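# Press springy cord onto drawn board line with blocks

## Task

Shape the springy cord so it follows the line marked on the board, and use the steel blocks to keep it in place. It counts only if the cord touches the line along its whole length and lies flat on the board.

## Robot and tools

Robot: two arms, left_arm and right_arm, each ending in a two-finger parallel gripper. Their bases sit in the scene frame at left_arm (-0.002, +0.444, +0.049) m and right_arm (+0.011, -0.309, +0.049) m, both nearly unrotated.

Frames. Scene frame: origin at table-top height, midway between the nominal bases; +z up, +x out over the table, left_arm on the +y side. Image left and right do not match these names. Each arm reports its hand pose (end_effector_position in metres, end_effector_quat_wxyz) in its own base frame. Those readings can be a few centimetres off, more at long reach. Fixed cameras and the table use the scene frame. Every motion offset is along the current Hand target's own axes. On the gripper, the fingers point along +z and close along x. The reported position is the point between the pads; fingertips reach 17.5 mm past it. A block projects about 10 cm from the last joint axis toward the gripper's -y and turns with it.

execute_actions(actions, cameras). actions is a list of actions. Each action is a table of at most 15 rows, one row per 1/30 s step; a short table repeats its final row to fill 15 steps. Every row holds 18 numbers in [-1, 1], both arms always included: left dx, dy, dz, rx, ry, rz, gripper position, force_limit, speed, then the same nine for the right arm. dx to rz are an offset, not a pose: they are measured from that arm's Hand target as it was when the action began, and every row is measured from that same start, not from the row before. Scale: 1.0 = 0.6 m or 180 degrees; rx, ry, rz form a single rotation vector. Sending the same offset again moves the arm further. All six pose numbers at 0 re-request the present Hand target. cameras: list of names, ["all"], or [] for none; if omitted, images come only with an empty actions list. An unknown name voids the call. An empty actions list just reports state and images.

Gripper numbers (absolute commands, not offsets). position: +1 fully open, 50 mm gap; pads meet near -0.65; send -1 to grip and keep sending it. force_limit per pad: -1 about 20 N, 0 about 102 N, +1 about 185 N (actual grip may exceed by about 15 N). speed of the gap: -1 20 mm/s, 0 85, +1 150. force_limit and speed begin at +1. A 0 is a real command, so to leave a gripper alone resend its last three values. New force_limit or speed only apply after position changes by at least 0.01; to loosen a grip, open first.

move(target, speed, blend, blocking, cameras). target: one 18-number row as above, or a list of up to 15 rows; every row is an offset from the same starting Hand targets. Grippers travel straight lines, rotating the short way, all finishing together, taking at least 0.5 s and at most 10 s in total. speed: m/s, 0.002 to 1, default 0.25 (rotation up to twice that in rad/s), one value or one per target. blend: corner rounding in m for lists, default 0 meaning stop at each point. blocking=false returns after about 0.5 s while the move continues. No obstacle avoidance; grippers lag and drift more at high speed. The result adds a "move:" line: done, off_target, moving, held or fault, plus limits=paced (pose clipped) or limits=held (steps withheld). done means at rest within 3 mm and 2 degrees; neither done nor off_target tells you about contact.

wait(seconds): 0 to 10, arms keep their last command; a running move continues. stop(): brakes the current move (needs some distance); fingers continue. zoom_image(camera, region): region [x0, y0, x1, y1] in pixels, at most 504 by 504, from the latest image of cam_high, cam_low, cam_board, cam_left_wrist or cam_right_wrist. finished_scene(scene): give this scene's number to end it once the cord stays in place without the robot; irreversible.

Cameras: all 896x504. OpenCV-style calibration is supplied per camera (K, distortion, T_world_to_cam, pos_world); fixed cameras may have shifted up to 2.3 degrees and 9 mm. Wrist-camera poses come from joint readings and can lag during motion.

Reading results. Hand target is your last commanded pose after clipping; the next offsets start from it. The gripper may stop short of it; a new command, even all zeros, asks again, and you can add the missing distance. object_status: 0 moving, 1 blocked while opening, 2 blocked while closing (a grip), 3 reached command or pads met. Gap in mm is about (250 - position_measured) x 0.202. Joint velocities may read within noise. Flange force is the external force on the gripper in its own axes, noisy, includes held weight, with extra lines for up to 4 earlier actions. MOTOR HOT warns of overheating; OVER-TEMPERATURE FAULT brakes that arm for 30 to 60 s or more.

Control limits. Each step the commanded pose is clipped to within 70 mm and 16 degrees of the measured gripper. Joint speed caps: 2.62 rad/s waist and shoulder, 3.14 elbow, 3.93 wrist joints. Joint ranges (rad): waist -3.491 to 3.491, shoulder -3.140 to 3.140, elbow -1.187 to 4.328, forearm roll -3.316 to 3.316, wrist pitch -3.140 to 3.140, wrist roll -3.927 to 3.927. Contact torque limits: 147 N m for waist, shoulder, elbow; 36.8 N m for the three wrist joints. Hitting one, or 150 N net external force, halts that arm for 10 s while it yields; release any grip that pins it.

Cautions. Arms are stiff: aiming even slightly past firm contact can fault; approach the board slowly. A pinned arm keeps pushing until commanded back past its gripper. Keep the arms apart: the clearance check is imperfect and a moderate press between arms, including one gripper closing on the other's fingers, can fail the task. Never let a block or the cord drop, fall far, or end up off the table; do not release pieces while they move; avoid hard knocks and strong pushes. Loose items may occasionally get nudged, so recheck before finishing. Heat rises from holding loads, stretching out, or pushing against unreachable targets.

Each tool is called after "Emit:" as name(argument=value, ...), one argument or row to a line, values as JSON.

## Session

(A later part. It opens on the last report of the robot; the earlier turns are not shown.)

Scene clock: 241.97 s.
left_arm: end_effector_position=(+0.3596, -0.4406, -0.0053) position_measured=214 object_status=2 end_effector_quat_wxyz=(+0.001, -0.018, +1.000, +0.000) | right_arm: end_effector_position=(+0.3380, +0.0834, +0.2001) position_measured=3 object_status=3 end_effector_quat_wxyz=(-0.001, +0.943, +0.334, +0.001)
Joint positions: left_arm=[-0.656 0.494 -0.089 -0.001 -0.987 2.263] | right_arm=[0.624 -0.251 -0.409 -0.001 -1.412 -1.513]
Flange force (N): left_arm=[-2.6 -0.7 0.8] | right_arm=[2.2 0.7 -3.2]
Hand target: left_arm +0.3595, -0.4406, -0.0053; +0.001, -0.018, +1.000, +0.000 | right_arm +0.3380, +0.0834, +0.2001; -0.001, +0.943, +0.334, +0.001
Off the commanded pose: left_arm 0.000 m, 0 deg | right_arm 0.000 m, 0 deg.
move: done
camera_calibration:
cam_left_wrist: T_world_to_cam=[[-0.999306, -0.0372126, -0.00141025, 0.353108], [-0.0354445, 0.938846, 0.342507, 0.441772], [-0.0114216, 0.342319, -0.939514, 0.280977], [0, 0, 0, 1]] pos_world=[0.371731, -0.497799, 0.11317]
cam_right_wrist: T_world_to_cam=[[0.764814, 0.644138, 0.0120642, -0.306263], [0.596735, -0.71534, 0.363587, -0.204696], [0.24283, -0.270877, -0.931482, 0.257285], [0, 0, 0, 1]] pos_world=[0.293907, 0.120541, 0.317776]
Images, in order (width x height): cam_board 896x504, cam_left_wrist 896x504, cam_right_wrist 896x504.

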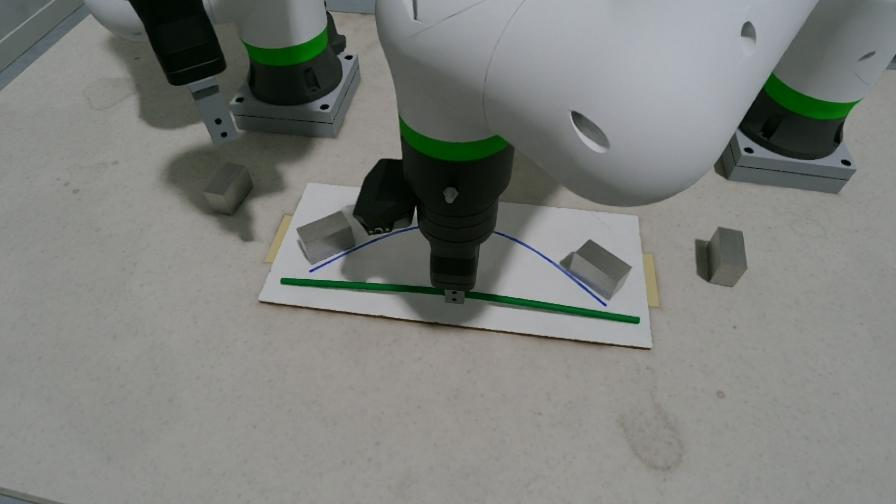

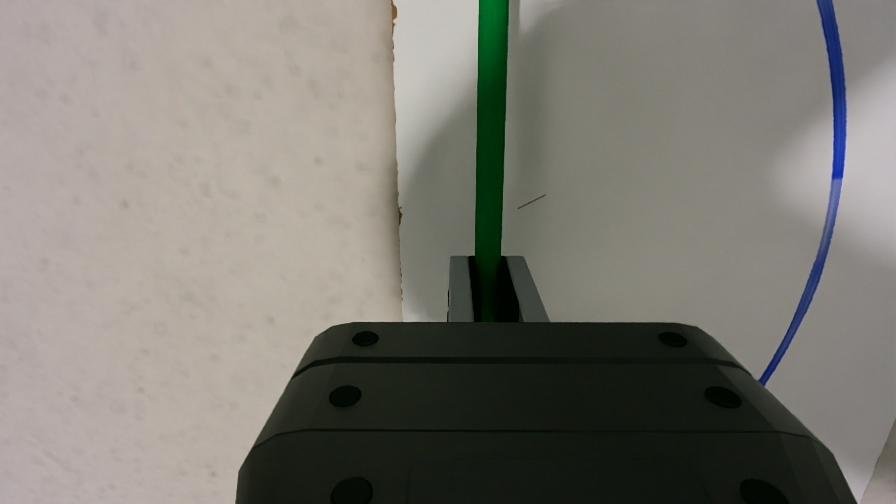

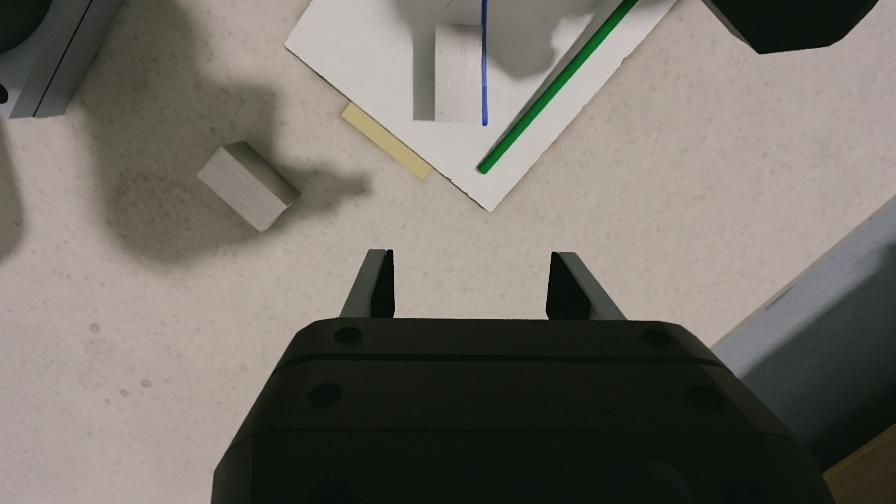

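Emit:
move(
  target=[
    [0,0,0.0237,0,0,0,-1,-0.8,-0.8,0,0,0,0,0,0,1,-0.8,-0.8],
    [0,0,0.0237,0,0,0,0.1,-0.8,-0.8,0,0,0,0,0,0,1,-0.8,-0.8],
    [0,0,-0.209,0,0,0,0.1,-0.8,-0.8,-0.2532,0.0295,0.2,0,0,-0.248,1,-0.8,-0.8],
    [0.1597,0.548,-0.209,0,0,0.55,1,-0.8,-0.8,-0.2532,0.0295,0.3,0,0,-0.248,1,-0.8,-0.8],
    [0.1597,0.548,-0.15,0,0,0.55,1,-0.8,-0.8,-0.2532,0.0295,0.3,0,0,-0.248,1,-0.8,-0.8],
  ],
  speed=[0.05,0.1,0.2,0.4,0.2],
  cameras=["cam_board","cam_left_wrist","cam_right_wrist"],
)

Scene clock: 264.77 s.
left_arm: end_effector_position=(+0.2520, -0.1154, +0.0846) position_measured=3 object_status=3 end_effector_quat_wxyz=(+0.001, +0.749, +0.663, +0.001) | right_arm: end_effector_position=(+0.2313, -0.0258, +0.0198) position_measured=3 object_status=3 end_effector_quat_wxyz=(+0.000, +0.745, +0.667, +0.001)
Joint positions: left_arm=[0.059 -0.38 -0.778 0 -1.171 -0.18] | right_arm=[0.48 -0.444 -0.983 -0.001 -1.03 -0.59]
Flange force (N): left_arm=[3.9 0.3 -0.7] | right_arm=[0.0 2.0 -2.4]
Hand target: left_arm +0.2520, -0.1154, +0.0846; +0.000, +0.749, +0.663, +0.001 | right_arm +0.2313, -0.0258, +0.0198; +0.000, +0.745, +0.667, +0.001
Off the commanded pose: left_arm 0.000 m, 0 deg | right_arm 0.000 m, 0 deg.
move: done
camera_calibration:
cam_left_wrist: T_world_to_cam=[[0.11949, 0.992835, 0.000627642, 0.0945485], [0.932232, -0.112413, 0.343958, -0.263418], [0.341565, -0.0405144, -0.938985, 0.119735], [0, 0, 0, 1]] pos_world=[0.193372, -0.118632, 0.202975]
cam_right_wrist: T_world_to_cam=[[0.0915844, 0.995723, 0.012185, 0.0126702], [0.926811, -0.0897084, 0.364656, -0.213795], [0.364189, -0.0221036, -0.931063, 0.0640917], [0, 0, 0, 1]] pos_world=[0.173645, -0.0303785, 0.13748]
Images, in order (width x height): cam_board 896x504, cam_left_wrist 896x504, cam_right_wrist 896x504.

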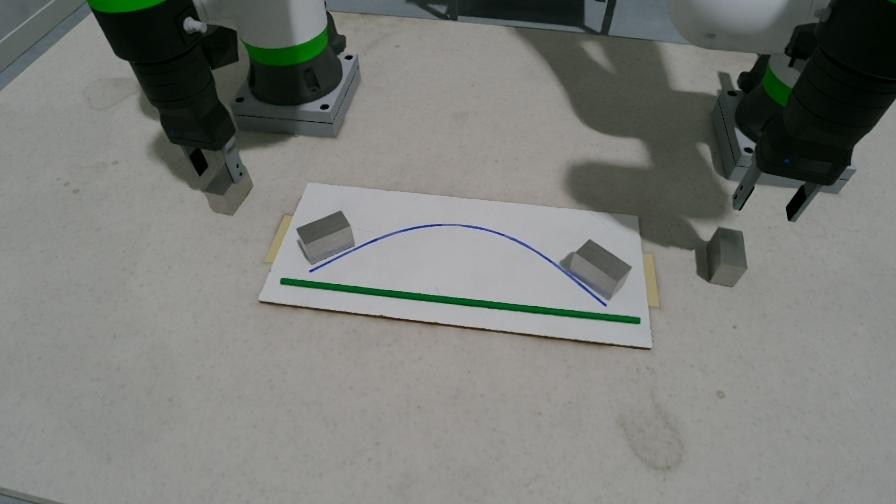

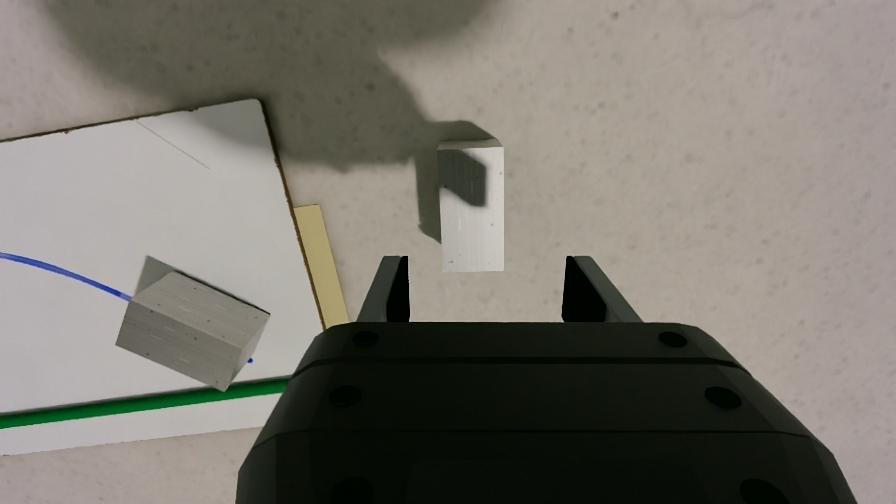

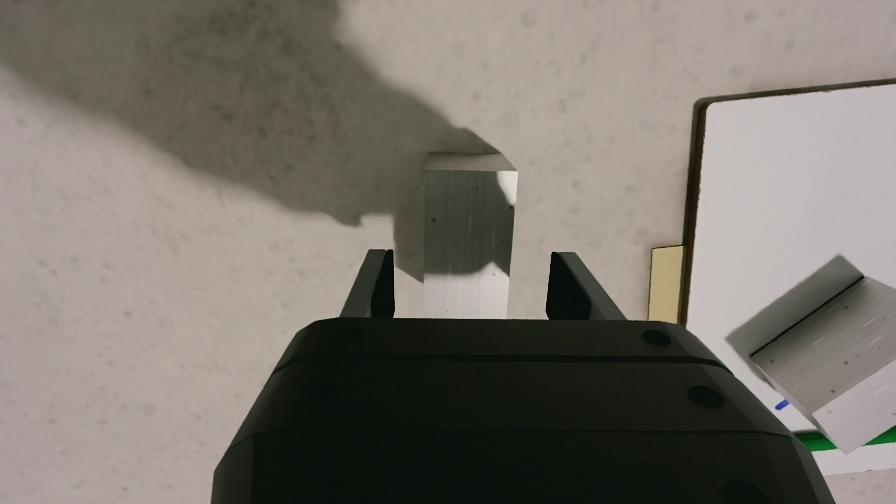

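Emit:
move(
  target=[
    [0,0,0.1677,0,0,0,1,-0.8,-0.5,0,0,0.0597,0,0,0,1,-0.8,-0.5],
    [0,0,0.1677,0,0,0,-1,-0.8,-0.5,0,0,0.0597,0,0,0,-1,-0.8,-0.5],
    [0,0,0.03,0,0,0,-1,-0.8,-0.5,0,0,-0.067,0,0,0,-1,-0.8,-0.5],
    [0,0,0.03,0,0,0,-1,-0.8,-0.5,0.5002,0.2193,-0.067,0,0,-0.028,-1,-0.8,-0.5],
    [0,0,0.03,0,0,0,-1,-0.8,-0.5,0.5002,0.2193,0.0455,0,0,-0.028,-1,-0.8,-0.5],
  ],
  speed=[0.1,0.1,0.15,0.3,0.12],
  cameras=["cam_board","cam_left_wrist","cam_right_wrist"],
)

Scene clock: 300.80 s.
left_arm: end_effector_position=(+0.2520, -0.1154, +0.0666) position_measured=102 object_status=2 end_effector_quat_wxyz=(+0.000, +0.749, +0.663, +0.001) | right_arm: end_effector_position=(+0.3950, +0.2581, -0.0070) position_measured=103 object_status=2 end_effector_quat_wxyz=(+0.000, +0.715, +0.699, +0.001)
Joint positions: left_arm=[0.059 -0.354 -0.808 0 -1.115 -0.18] | right_arm=[0.857 0.293 -0.385 -0.001 -0.891 -0.879]
Flange force (N): left_arm=[3.7 0.6 5.1] | right_arm=[2.0 2.4 3.9]
Hand target: left_arm +0.2520, -0.1154, +0.0666; +0.000, +0.749, +0.663, +0.001 | right_arm +0.3951, +0.2581, -0.0070; +0.000, +0.715, +0.699, +0.001
Off the commanded pose: left_arm 0.000 m, 0 deg | right_arm 0.000 m, 0 deg.
move: done
camera_calibration:
cam_left_wrist: T_world_to_cam=[[0.119582, 0.992824, 0.000661297, 0.0945346], [0.932219, -0.112512, 0.34396, -0.257237], [0.341566, -0.0405151, -0.938984, 0.102833], [0, 0, 0, 1]] pos_world=[0.193372, -0.118632, 0.184975]
cam_right_wrist: T_world_to_cam=[[0.00377321, 0.999919, 0.0121367, -0.251044], [0.931069, -0.0079407, 0.364756, -0.353116], [0.364822, 0.00992383, -0.931024, -0.0227351], [0, 0, 0, 1]] pos_world=[0.338017, 0.248446, 0.110681]
Images, in order (width x height): cam_board 896x504, cam_left_wrist 896x504, cam_right_wrist 896x504.

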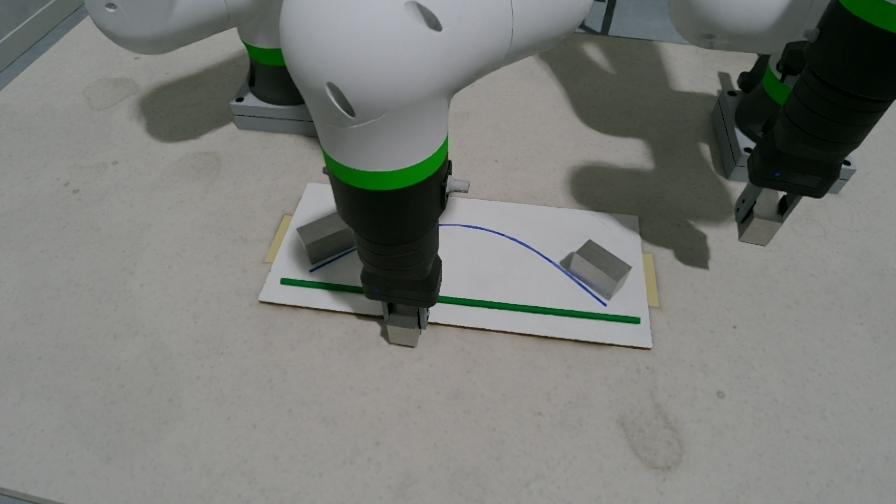

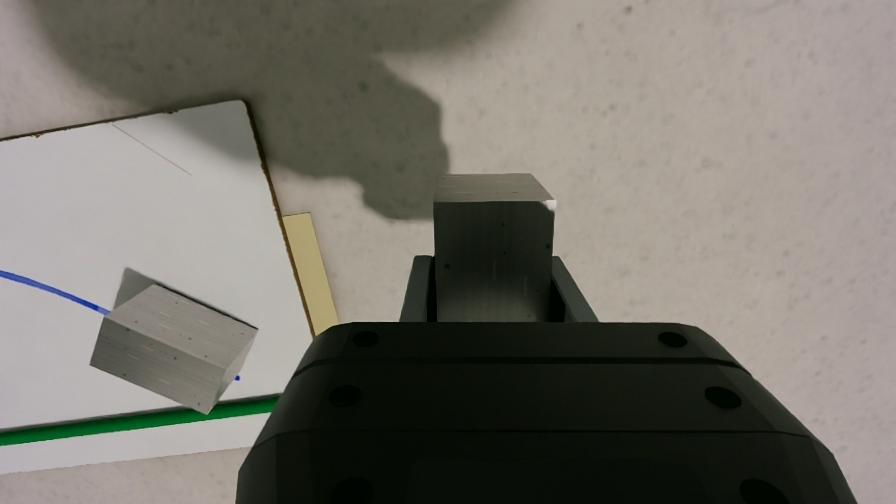

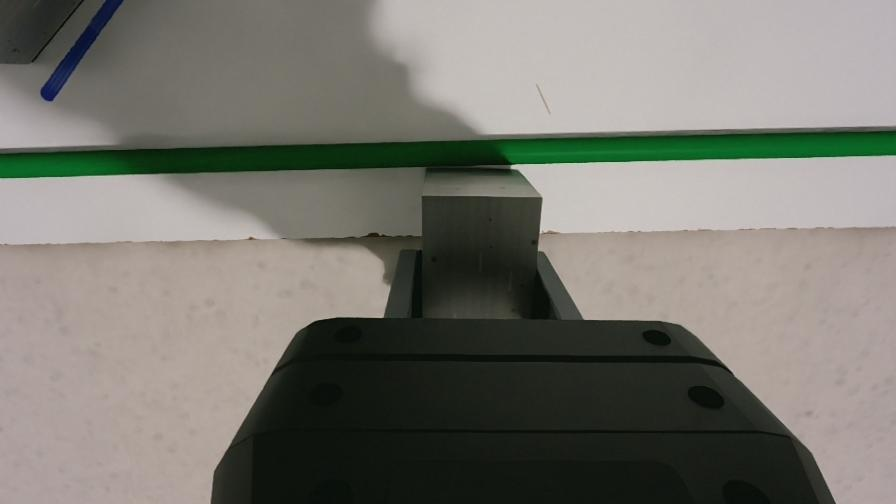

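Emit:
move(
  target=[0,0,0,0,0,0,-1,-0.8,-0.5,0,-0.1652,0,0,0,0,-1,-0.8,-0.5],
  speed=0.06,
  cameras=["cam_board","cam_right_wrist"],
)

Scene clock: 305.97 s.
left_arm: end_effector_position=(+0.2520, -0.1154, +0.0666) position_measured=102 object_status=2 end_effector_quat_wxyz=(+0.000, +0.749, +0.663, +0.001) | right_arm: end_effector_position=(+0.2960, +0.2603, -0.0070) position_measured=103 object_status=2 end_effector_quat_wxyz=(+0.000, +0.715, +0.699, +0.001)
Joint positions: left_arm=[0.059 -0.354 -0.808 0 -1.115 -0.18] | right_arm=[1.057 0.12 -0.603 0 -0.846 -1.079]
Flange force (N): left_arm=[3.4 0.6 5.1] | right_arm=[1.7 1.9 3.0]
Hand target: left_arm +0.2520, -0.1154, +0.0666; +0.000, +0.749, +0.663, +0.001 | right_arm +0.2960, +0.2603, -0.0070; +0.000, +0.715, +0.699, +0.001
Off the commanded pose: left_arm 0.000 m, 0 deg | right_arm 0.000 m, 0 deg.
move: done
camera_calibration:
cam_right_wrist: T_world_to_cam=[[0.00367792, 0.99992, 0.0121026, -0.252944], [0.931023, -0.0078408, 0.364877, -0.260949], [0.364942, 0.00992578, -0.930977, 0.0133256], [0, 0, 0, 1]] pos_world=[0.239017, 0.250746, 0.110681]
Images, in order (width x height): cam_board 896x504, cam_right_wrist 896x504.

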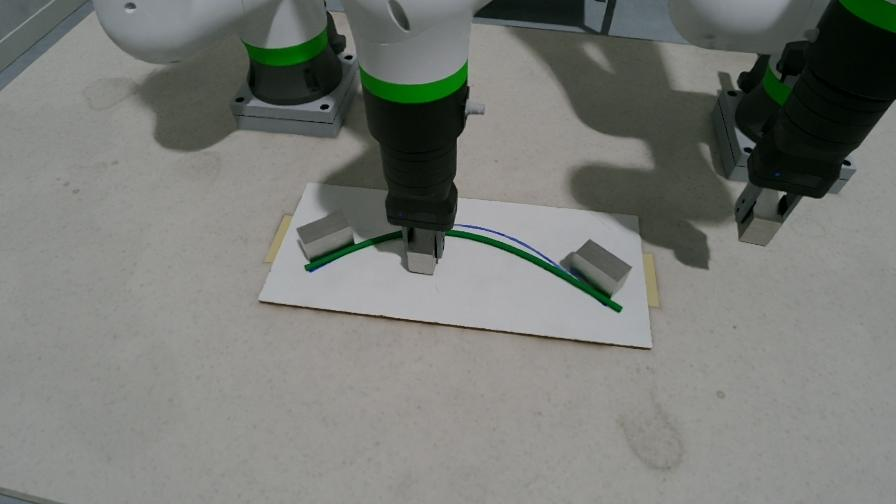

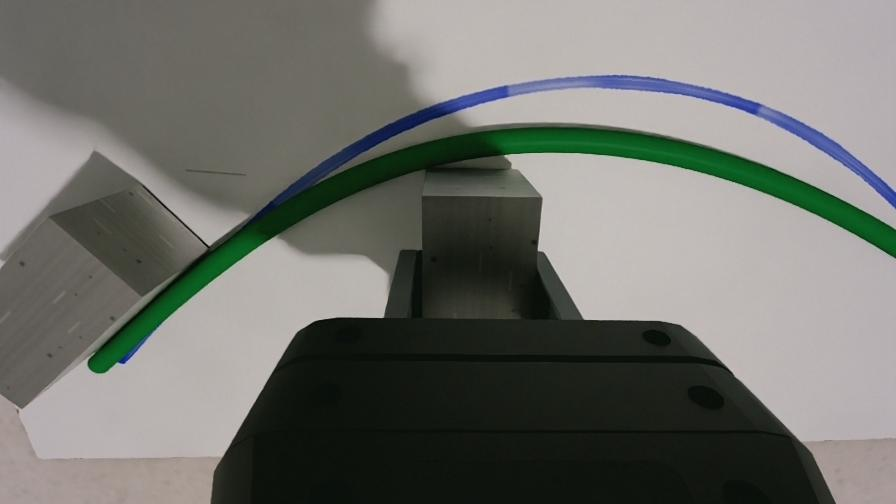

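Emit:
move(
  target=[
    [0,0,0,0,0,0,-1,-0.8,-0.5,0,-0.0175,0,0,0,0,-1,-0.8,-0.5],
    [0,0,0,0,0,0,-1,-0.8,-0.5,0,-0.0175,0.002,0,0,0,-1,-0.8,-0.5],
    [0,0,0,0,0,0,-1,-0.8,-0.5,0,-0.0175,0.002,0,0,0,1,-0.8,-0.8],
    [0,0,0,0,0,0,-1,-0.8,-0.5,0,-0.0175,-0.18,0,0,0,1,-0.8,-0.8],
    [-0.4422,0.2357,0,0,0,-0.039,-1,-0.8,-0.5,-0.417,-0.0175,-0.25,0,0,0,1,-0.8,-0.8],
  ],
  speed=[0.05,0.02,0.1,0.2,0.3],
  cameras=["cam_board","cam_right_wrist"],
)

Emit:
move(
  target=[
    [0,0,0.1202,0,0,0,-1,-0.8,-0.5,0,0,0,0,0,0,1,-0.8,-0.8],
    [0,-0.1033,0.1202,0,0,0,-1,-0.8,-0.5,0,0,0,0,0,0,1,-0.8,-0.8],
  ],
  speed=[0.12,0.06],
  cameras=["cam_board","cam_left_wrist"],
)

Scene clock: 321.33 s.
left_arm: end_effector_position=(+0.3602, -0.3959, +0.0667) position_measured=102 object_status=2 end_effector_quat_wxyz=(+0.001, +0.707, +0.707, +0.001) | right_arm: end_effector_position=(+0.2798, +0.0102, +0.1426) position_measured=3 object_status=3 end_effector_quat_wxyz=(+0.000, +0.715, +0.699, +0.001)
Joint positions: left_arm=[-0.588 0.332 -0.128 -0.001 -1.109 0.589] | right_arm=[0.518 -0.428 -0.665 -0.001 -1.333 -0.54]
Flange force (N): left_arm=[0.0 2.6 5.3] | right_arm=[1.4 1.1 -2.8]
Hand target: left_arm +0.3602, -0.3959, +0.0667; +0.001, +0.707, +0.707, +0.001 | right_arm +0.2798, +0.0102, +0.1426; +0.000, +0.715, +0.699, +0.001
Off the commanded pose: left_arm 0.000 m, 0 deg | right_arm 0.000 m, 0 deg.
move: done
camera_calibration:
cam_right_wrist: T_world_to_cam=[[0.00367792, 0.99992, 0.0121026, -0.00451546], [0.931023, -0.0078408, 0.364877, -0.302414], [0.364942, 0.00992578, -0.930977, 0.160995], [0, 0, 0, 1]] pos_world=[0.222817, 0.000545926, 0.260281]
Images, in order (width x height): cam_board 896x504, cam_right_wrist 896x504.

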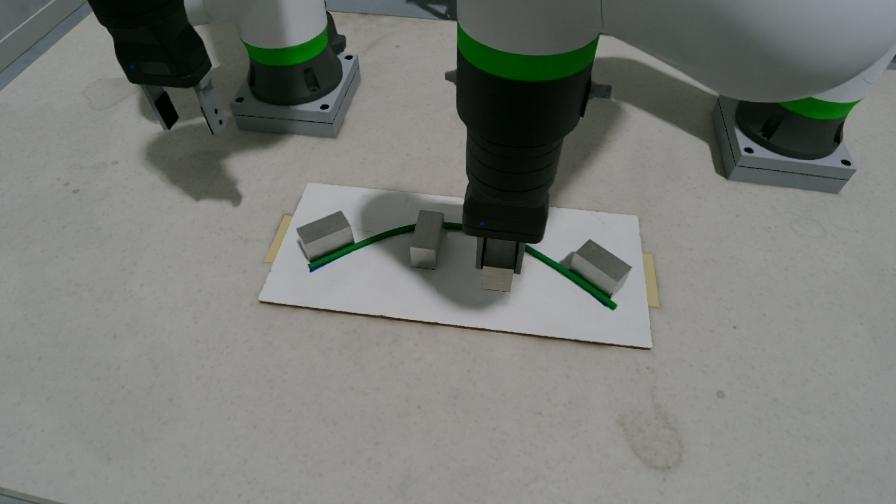

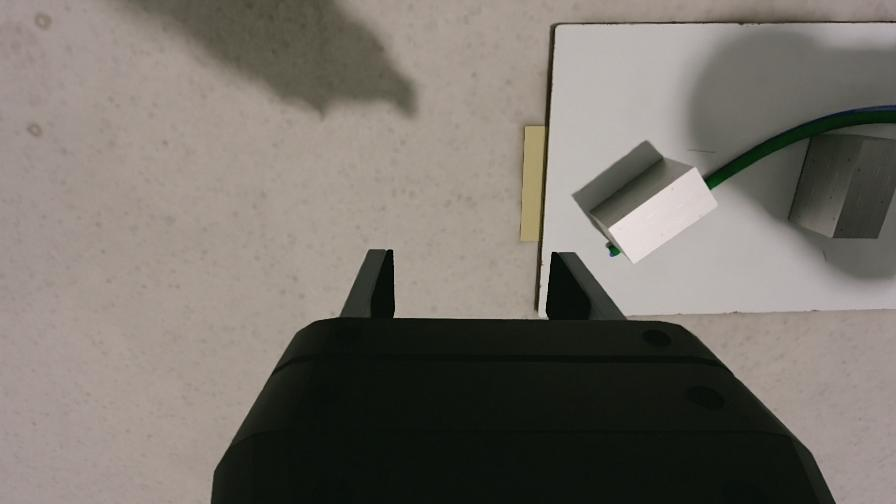

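Scene clock: 323.40 s.
left_arm: end_effector_position=(+0.2984, -0.3960, -0.0055) position_measured=102 object_status=2 end_effector_quat_wxyz=(+0.001, +0.707, +0.707, +0.001) | right_arm: end_effector_position=(+0.2798, +0.0102, +0.1426) position_measured=3 object_status=3 end_effector_quat_wxyz=(+0.000, +0.715, +0.699, +0.001)
Joint positions: left_arm=[-0.661 0.342 -0.314 -0.001 -0.914 0.662] | right_arm=[0.518 -0.428 -0.665 -0.001 -1.333 -0.54]
Flange force (N): left_arm=[0.4 2.4 5.9] | right_arm=[0.7 2.1 -2.9]
Hand target: left_arm +0.2983, -0.3960, -0.0055; +0.001, +0.707, +0.707, +0.001 | right_arm +0.2798, +0.0102, +0.1426; +0.000, +0.715, +0.699, +0.001
Off the commanded pose: left_arm 0.000 m, 0 deg | right_arm 0.000 m, 0 deg.
move: done
camera_calibration:
cam_left_wrist: T_world_to_cam=[[-0.0027202, 0.999996, 0.00045965, 0.406942], [0.938985, 0.00239614, 0.343949, -0.26377], [0.343946, 0.00136721, -0.938988, 0.0237895], [0, 0, 0, 1]] pos_world=[0.240601, -0.406341, 0.112875]
Images, in order (width x height): cam_board 896x504, cam_left_wrist 896x504.

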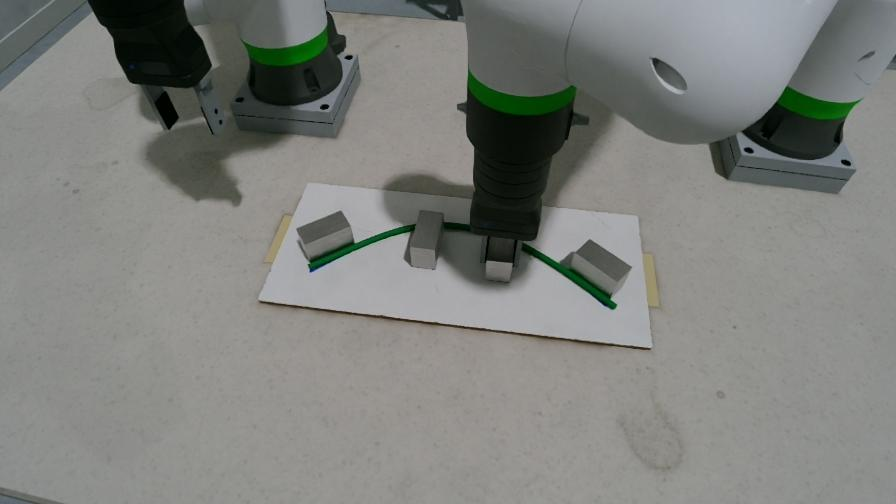

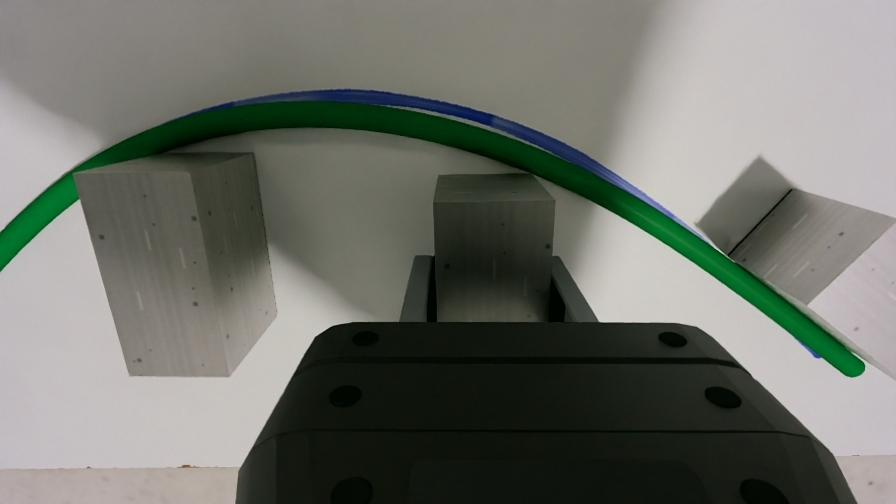

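Emit:
move(
  target=[0,-0.0133,0,0,0,0,-1,-0.8,-0.5,0,0,0,0,0,0,1,-0.8,-0.8],
  speed=0.04,
  cameras=["cam_board","cam_left_wrist","cam_right_wrist"],
)

Scene clock: 329.77 s.
left_arm: end_effector_position=(+0.2904, -0.3960, -0.0055) position_measured=102 object_status=2 end_effector_quat_wxyz=(+0.001, +0.707, +0.707, +0.001) | right_arm: end_effector_position=(+0.2798, +0.0102, +0.1426) position_measured=3 object_status=3 end_effector_quat_wxyz=(+0.000, +0.715, +0.699, +0.001)
Joint positions: left_arm=[-0.671 0.332 -0.328 -0.002 -0.91 0.673] | right_arm=[0.518 -0.428 -0.665 -0.001 -1.333 -0.54]
Flange force (N): left_arm=[-0.4 3.1 5.6] | right_arm=[0.4 2.3 -3.3]
Hand target: left_arm +0.2904, -0.3960, -0.0055; +0.001, +0.707, +0.707, +0.001 | right_arm +0.2798, +0.0102, +0.1426; +0.000, +0.715, +0.699, +0.001
Off the commanded pose: left_arm 0.000 m, 0 deg | right_arm 0.000 m, 0 deg.
move: done
camera_calibration:
cam_left_wrist: T_world_to_cam=[[-0.00262616, 0.999996, 0.000493572, 0.406895], [0.938985, 0.00229616, 0.34395, -0.256299], [0.343948, 0.00136672, -0.938988, 0.0265405], [0, 0, 0, 1]] pos_world=[0.232601, -0.406341, 0.112875]
cam_right_wrist: T_world_to_cam=[[0.00367792, 0.99992, 0.0121026, -0.00451546], [0.931023, -0.0078408, 0.364877, -0.302414], [0.364942, 0.00992578, -0.930977, 0.160995], [0, 0, 0, 1]] pos_world=[0.222817, 0.000545926, 0.260281]
Images, in order (width x height): cam_board 896x504, cam_left_wrist 896x504, cam_right_wrist 896x504.

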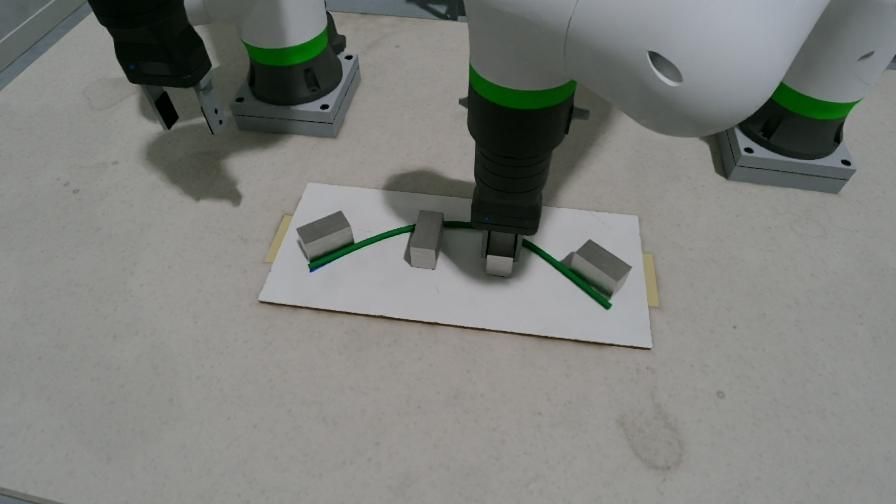

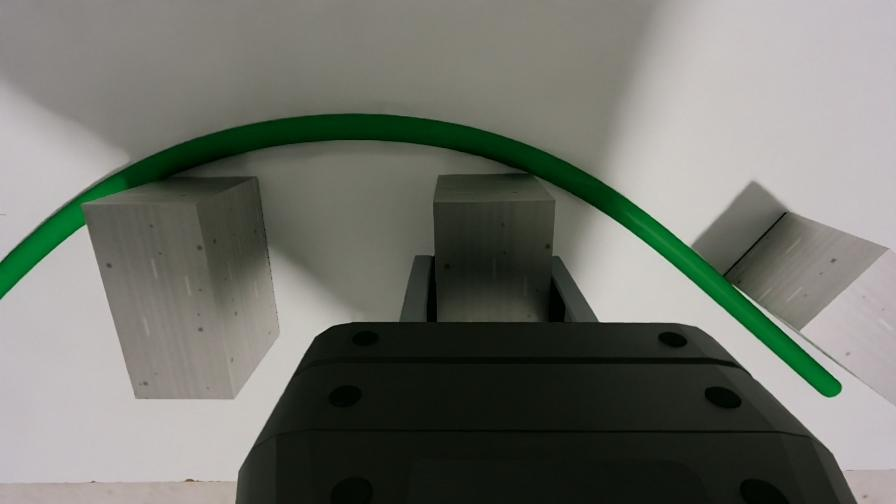

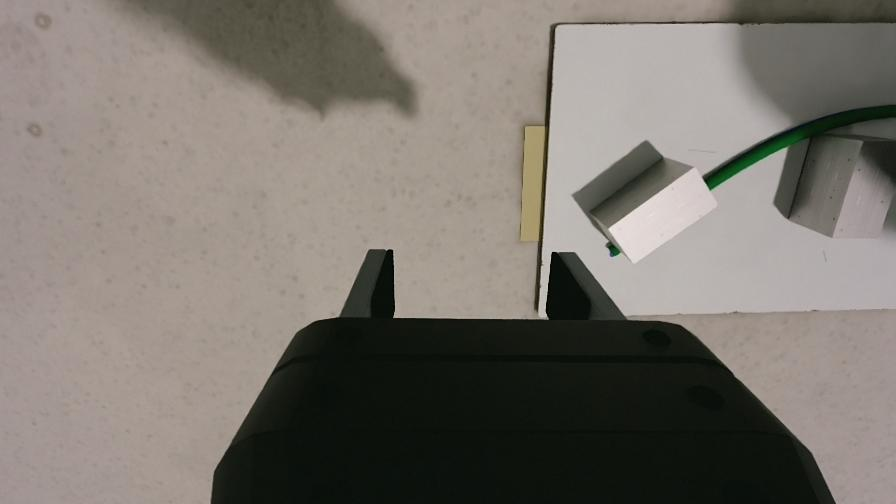

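Great; cord covers the line. Release, retreat and inspect.

Emit:
move(
  target=[
    [0,0,0.002,0,0,0,-1,-0.8,-0.5,0,0,0,0,0,0,1,-0.8,-0.8],
    [0,0,0.002,0,0,0,1,-0.8,-0.8,0,0,0,0,0,0,1,-0.8,-0.8],
    [0,0,-0.17,0,0,0,1,-0.8,-0.8,0,0,0,0,0,0,1,-0.8,-0.8],
    [0.3,0,-0.3,0,0,0,1,-0.8,-0.8,0,0,0,0,0,0,1,-0.8,-0.8],
  ],
  speed=[0.02,0.1,0.2,0.3],
  cameras=["cam_board","cam_left_wrist"],
)

Emit:
zoom_image(
  camera="cam_board",
  region=[290, 190, 470, 290],
)

Emit:
zoom_image(
  camera="cam_board",
  region=[450, 200, 640, 320],
)

Scene clock: 337.53 s.
left_arm: end_effector_position=(+0.2899, -0.2160, +0.1745) position_measured=3 object_status=3 end_effector_quat_wxyz=(+0.001, +0.707, +0.707, +0.001) | right_arm: end_effector_position=(+0.2798, +0.0102, +0.1426) position_measured=3 object_status=3 end_effector_quat_wxyz=(+0.000, +0.715, +0.699, +0.001)
Joint positions: left_arm=[-0.273 -0.201 -0.43 -0.001 -1.34 0.274] | right_arm=[0.518 -0.428 -0.665 -0.001 -1.333 -0.54]
Flange force (N): left_arm=[1.6 1.2 -0.5] | right_arm=[0.8 1.7 -3.2]
Hand target: left_arm +0.2899, -0.2160, +0.1745; +0.001, +0.707, +0.707, +0.001 | right_arm +0.2798, +0.0102, +0.1426; +0.000, +0.715, +0.699, +0.001
Off the commanded pose: left_arm 0.000 m, 0 deg | right_arm 0.000 m, 0 deg.
move: done
camera_calibration:
cam_left_wrist: T_world_to_cam=[[-0.00262616, 0.999996, 0.000493572, 0.226805], [0.938985, 0.00229616, 0.34395, -0.318154], [0.343948, 0.00136672, -0.938988, 0.195484], [0, 0, 0, 1]] pos_world=[0.232101, -0.226341, 0.292875]
Images, in order (width x height): cam_board 896x504, cam_left_wrist 896x504.

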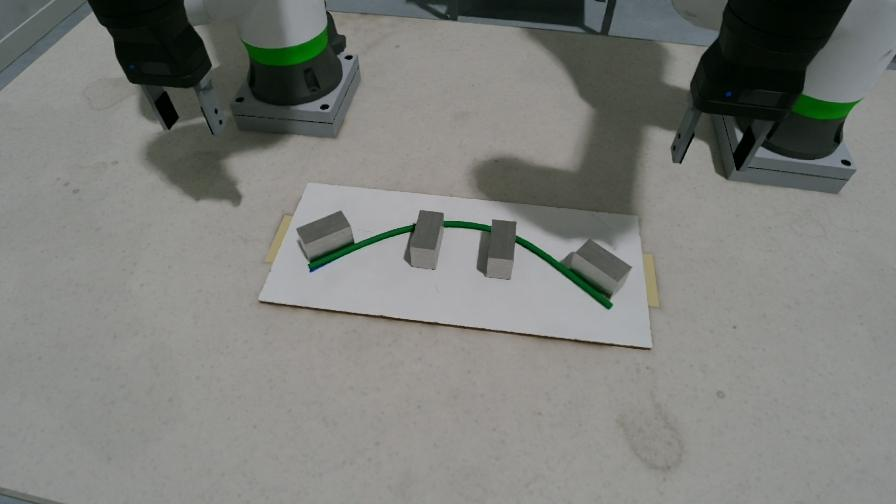

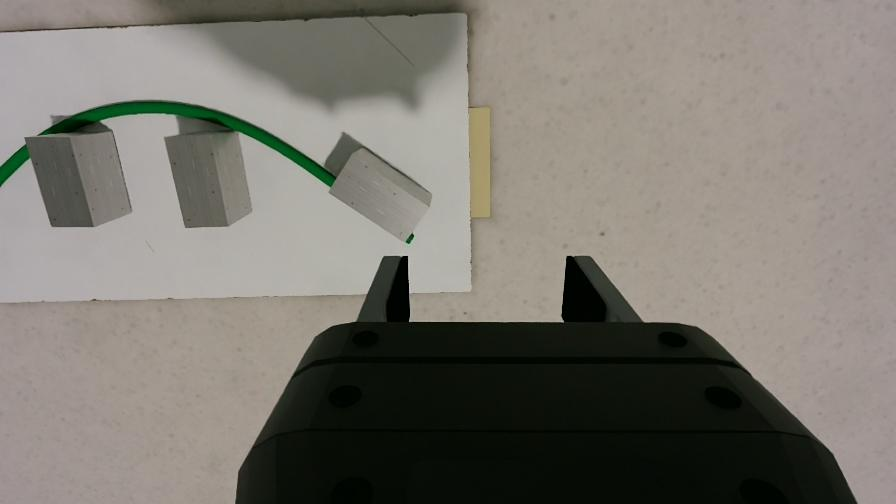

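Scaled by 2.800 from the camera's 896x504 image, which has a finer 1280x720 frame.

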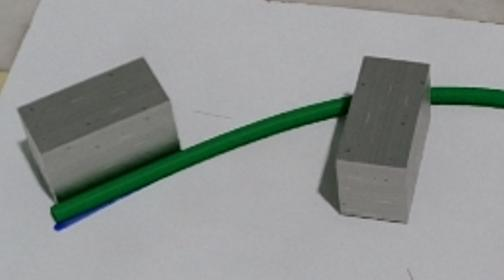

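Scaled by 2.653 from the camera's 896x504 image, which has a finer 1280x720 frame.

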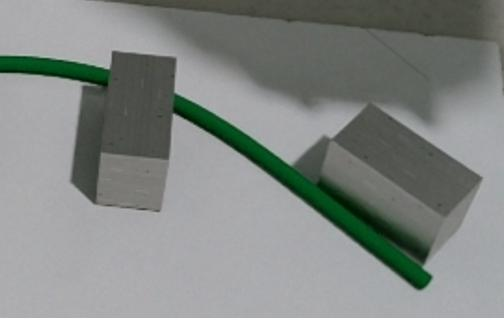

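Emit:
move(
  target=[
    [0,0,0,0,0,0,1,-0.8,-0.8,0.2005,0.0297,0.15,0,0,0.276,1,-0.8,-0.8],
    [0,0,0,0,0,0,1,-0.8,-0.8,0.2005,0.0297,0.2528,0,0,0.276,1,-0.8,-0.8],
    [0,0,0,0,0,0,1,-0.8,-0.8,0.2005,0.0297,0.2528,0,0,0.276,-1,-0.8,-0.9],
    [0,0,0,0,0,0,1,-0.8,-0.8,0.2034,0.033,0.2525,0,0,0.248,-1,-0.8,-0.9],
    [0,0,0,0,0,0,1,-0.8,-0.8,0.2034,0.033,0.2525,0,0,0.248,1,-0.8,-0.8],
    [0,0,0,0,0,0,1,-0.8,-0.8,0.2034,0.033,0.02,0,0,0.248,1,-0.8,-0.8],
  ],
  speed=[0.3,0.1,0.1,0.05,0.1,0.25],
  cameras=["cam_board","cam_right_wrist"],
)

Emit:
zoom_image(
  camera="cam_board",
  region=[290, 190, 470, 290],
)

Scene clock: 356.37 s.
left_arm: end_effector_position=(+0.2899, -0.2160, +0.1745) position_measured=3 object_status=3 end_effector_quat_wxyz=(+0.001, +0.707, +0.707, +0.001) | right_arm: end_effector_position=(+0.3023, +0.1318, +0.1308) position_measured=3 object_status=3 end_effector_quat_wxyz=(-0.001, +0.927, +0.375, +0.001)
Joint positions: left_arm=[-0.273 -0.201 -0.43 -0.001 -1.34 0.274] | right_arm=[0.816 -0.259 -0.581 -0.001 -1.248 -1.617]
Flange force (N): left_arm=[1.6 1.9 0.0] | right_arm=[2.1 0.0 -2.4]
Hand target: left_arm +0.2899, -0.2160, +0.1745; +0.001, +0.707, +0.707, +0.001 | right_arm +0.3023, +0.1318, +0.1308; -0.001, +0.927, +0.375, +0.001
Off the commanded pose: left_arm 0.000 m, 0 deg | right_arm 0.000 m, 0 deg.
move: done
camera_calibration:
cam_right_wrist: T_world_to_cam=[[0.705228, 0.708878, 0.0120873, -0.299806], [0.657245, -0.660064, 0.363792, -0.149321], [0.265863, -0.248612, -0.931402, 0.204564], [0, 0, 0, 1]] pos_world=[0.255186, 0.164822, 0.248477]
Images, in order (width x height): cam_board 896x504, cam_right_wrist 896x504.

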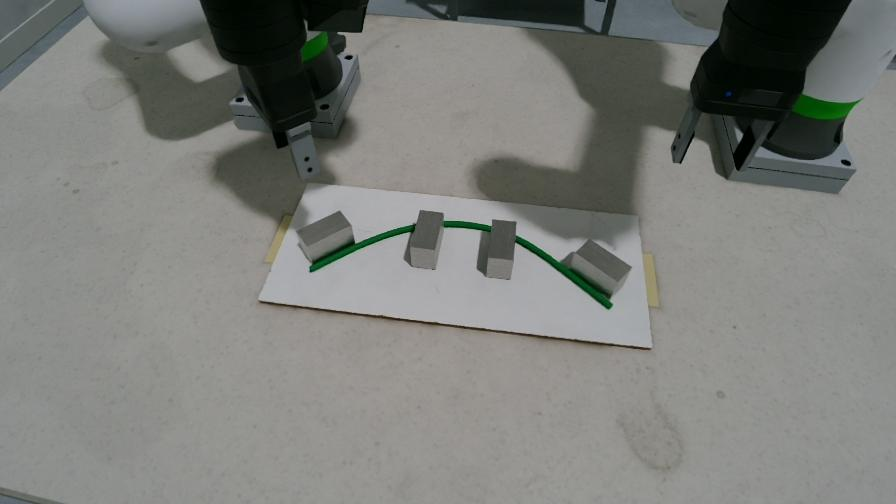

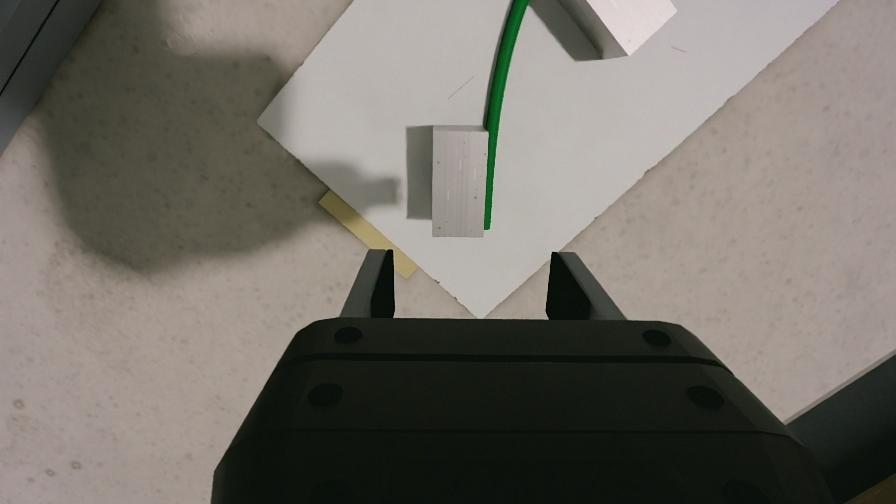

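Scaled by 2.800 from the camera's 896x504 image, which has a finer 1280x720 frame.

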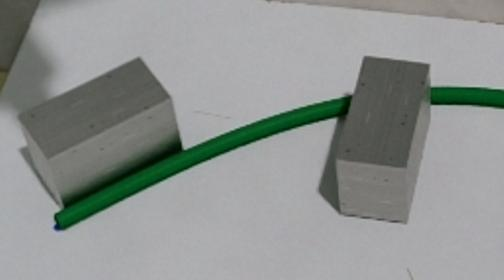

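Emit:
move(
  target=[
    [-0.0528,0.1077,0.2,0,0,-0.28,-1,-0.8,0,0,0,0,0,0,0,1,-0.8,-0.8],
    [-0.0528,0.1077,0.3233,0,0,-0.28,-1,-0.8,0,0,0,0,0,0,0,1,-0.8,-0.8],
  ],
  speed=[0.25,0.08],
  cameras=["cam_board","cam_left_wrist"],
)

Emit:
zoom_image(
  camera="cam_board",
  region=[550, 220, 680, 330],
)

Scene clock: 372.90 s.
left_arm: end_effector_position=(+0.3549, -0.2476, -0.0194) position_measured=251 object_status=3 end_effector_quat_wxyz=(+0.001, +0.338, +0.941, +0.000) | right_arm: end_effector_position=(+0.3023, +0.1318, +0.1308) position_measured=3 object_status=3 end_effector_quat_wxyz=(-0.001, +0.927, +0.375, +0.001)
Joint positions: left_arm=[-0.305 0.231 -0.506 -0.001 -0.833 1.186] | right_arm=[0.816 -0.26 -0.581 -0.001 -1.248 -1.617]
Flange force (N): left_arm=[0.4 2.4 0.5] | right_arm=[2.3 0.5 -2.8]
Hand target: left_arm +0.3549, -0.2476, -0.0194; +0.001, +0.338, +0.941, +0.000 | right_arm +0.3023, +0.1318, +0.1308; -0.001, +0.927, +0.375, +0.001
Off the commanded pose: left_arm 0.000 m, 0 deg | right_arm 0.000 m, 0 deg.
move: done
camera_calibration:
cam_left_wrist: T_world_to_cam=[[-0.772204, 0.635374, -0.000934497, 0.44143], [0.596448, 0.7254, 0.343577, -0.01183], [0.218978, 0.264754, -0.939124, 0.100728], [0, 0, 0, 1]] pos_world=[0.325872, -0.29856, 0.0990734]
Images, in order (width x height): cam_board 896x504, cam_left_wrist 896x504.

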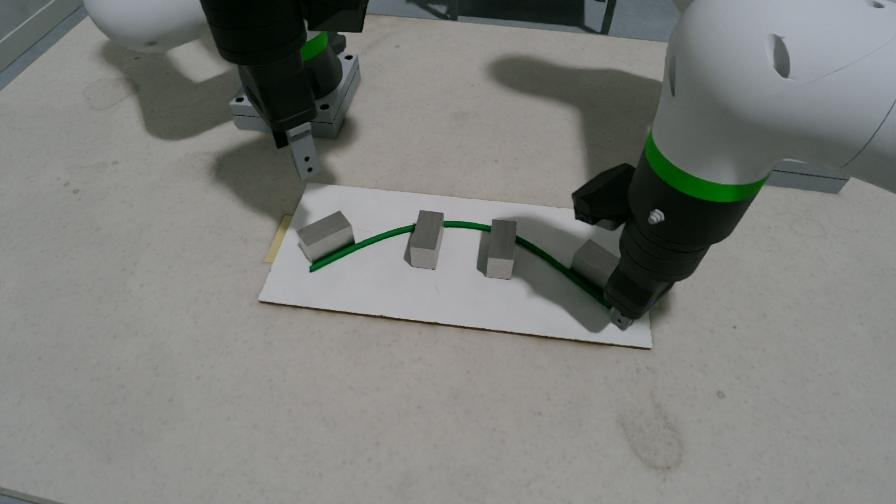

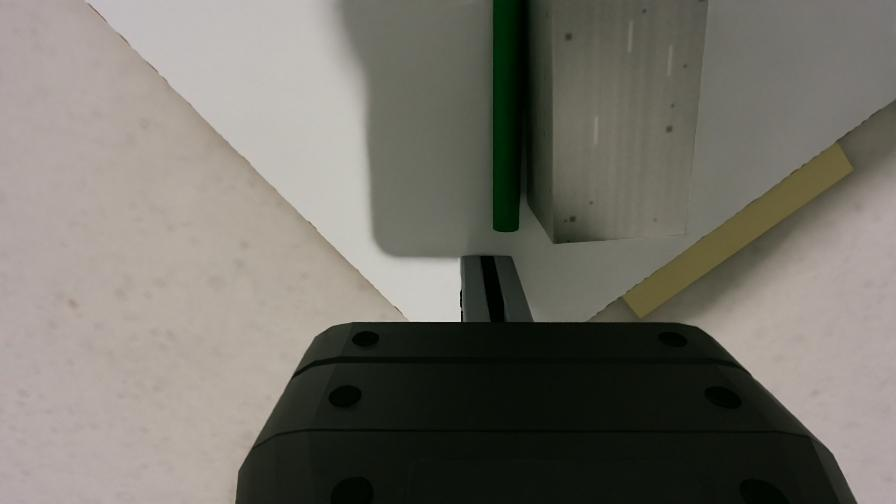

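Scaled by 3.877 from the camera's 896x504 image, which has a finer 1280x720 frame.

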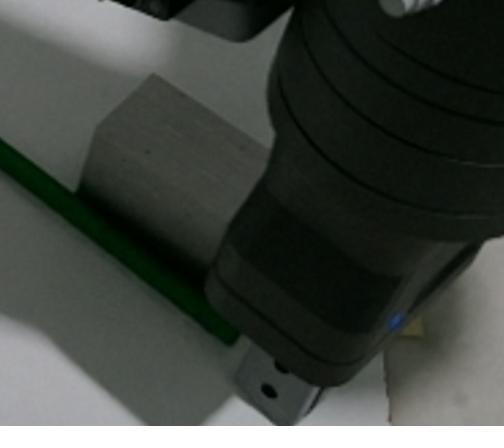

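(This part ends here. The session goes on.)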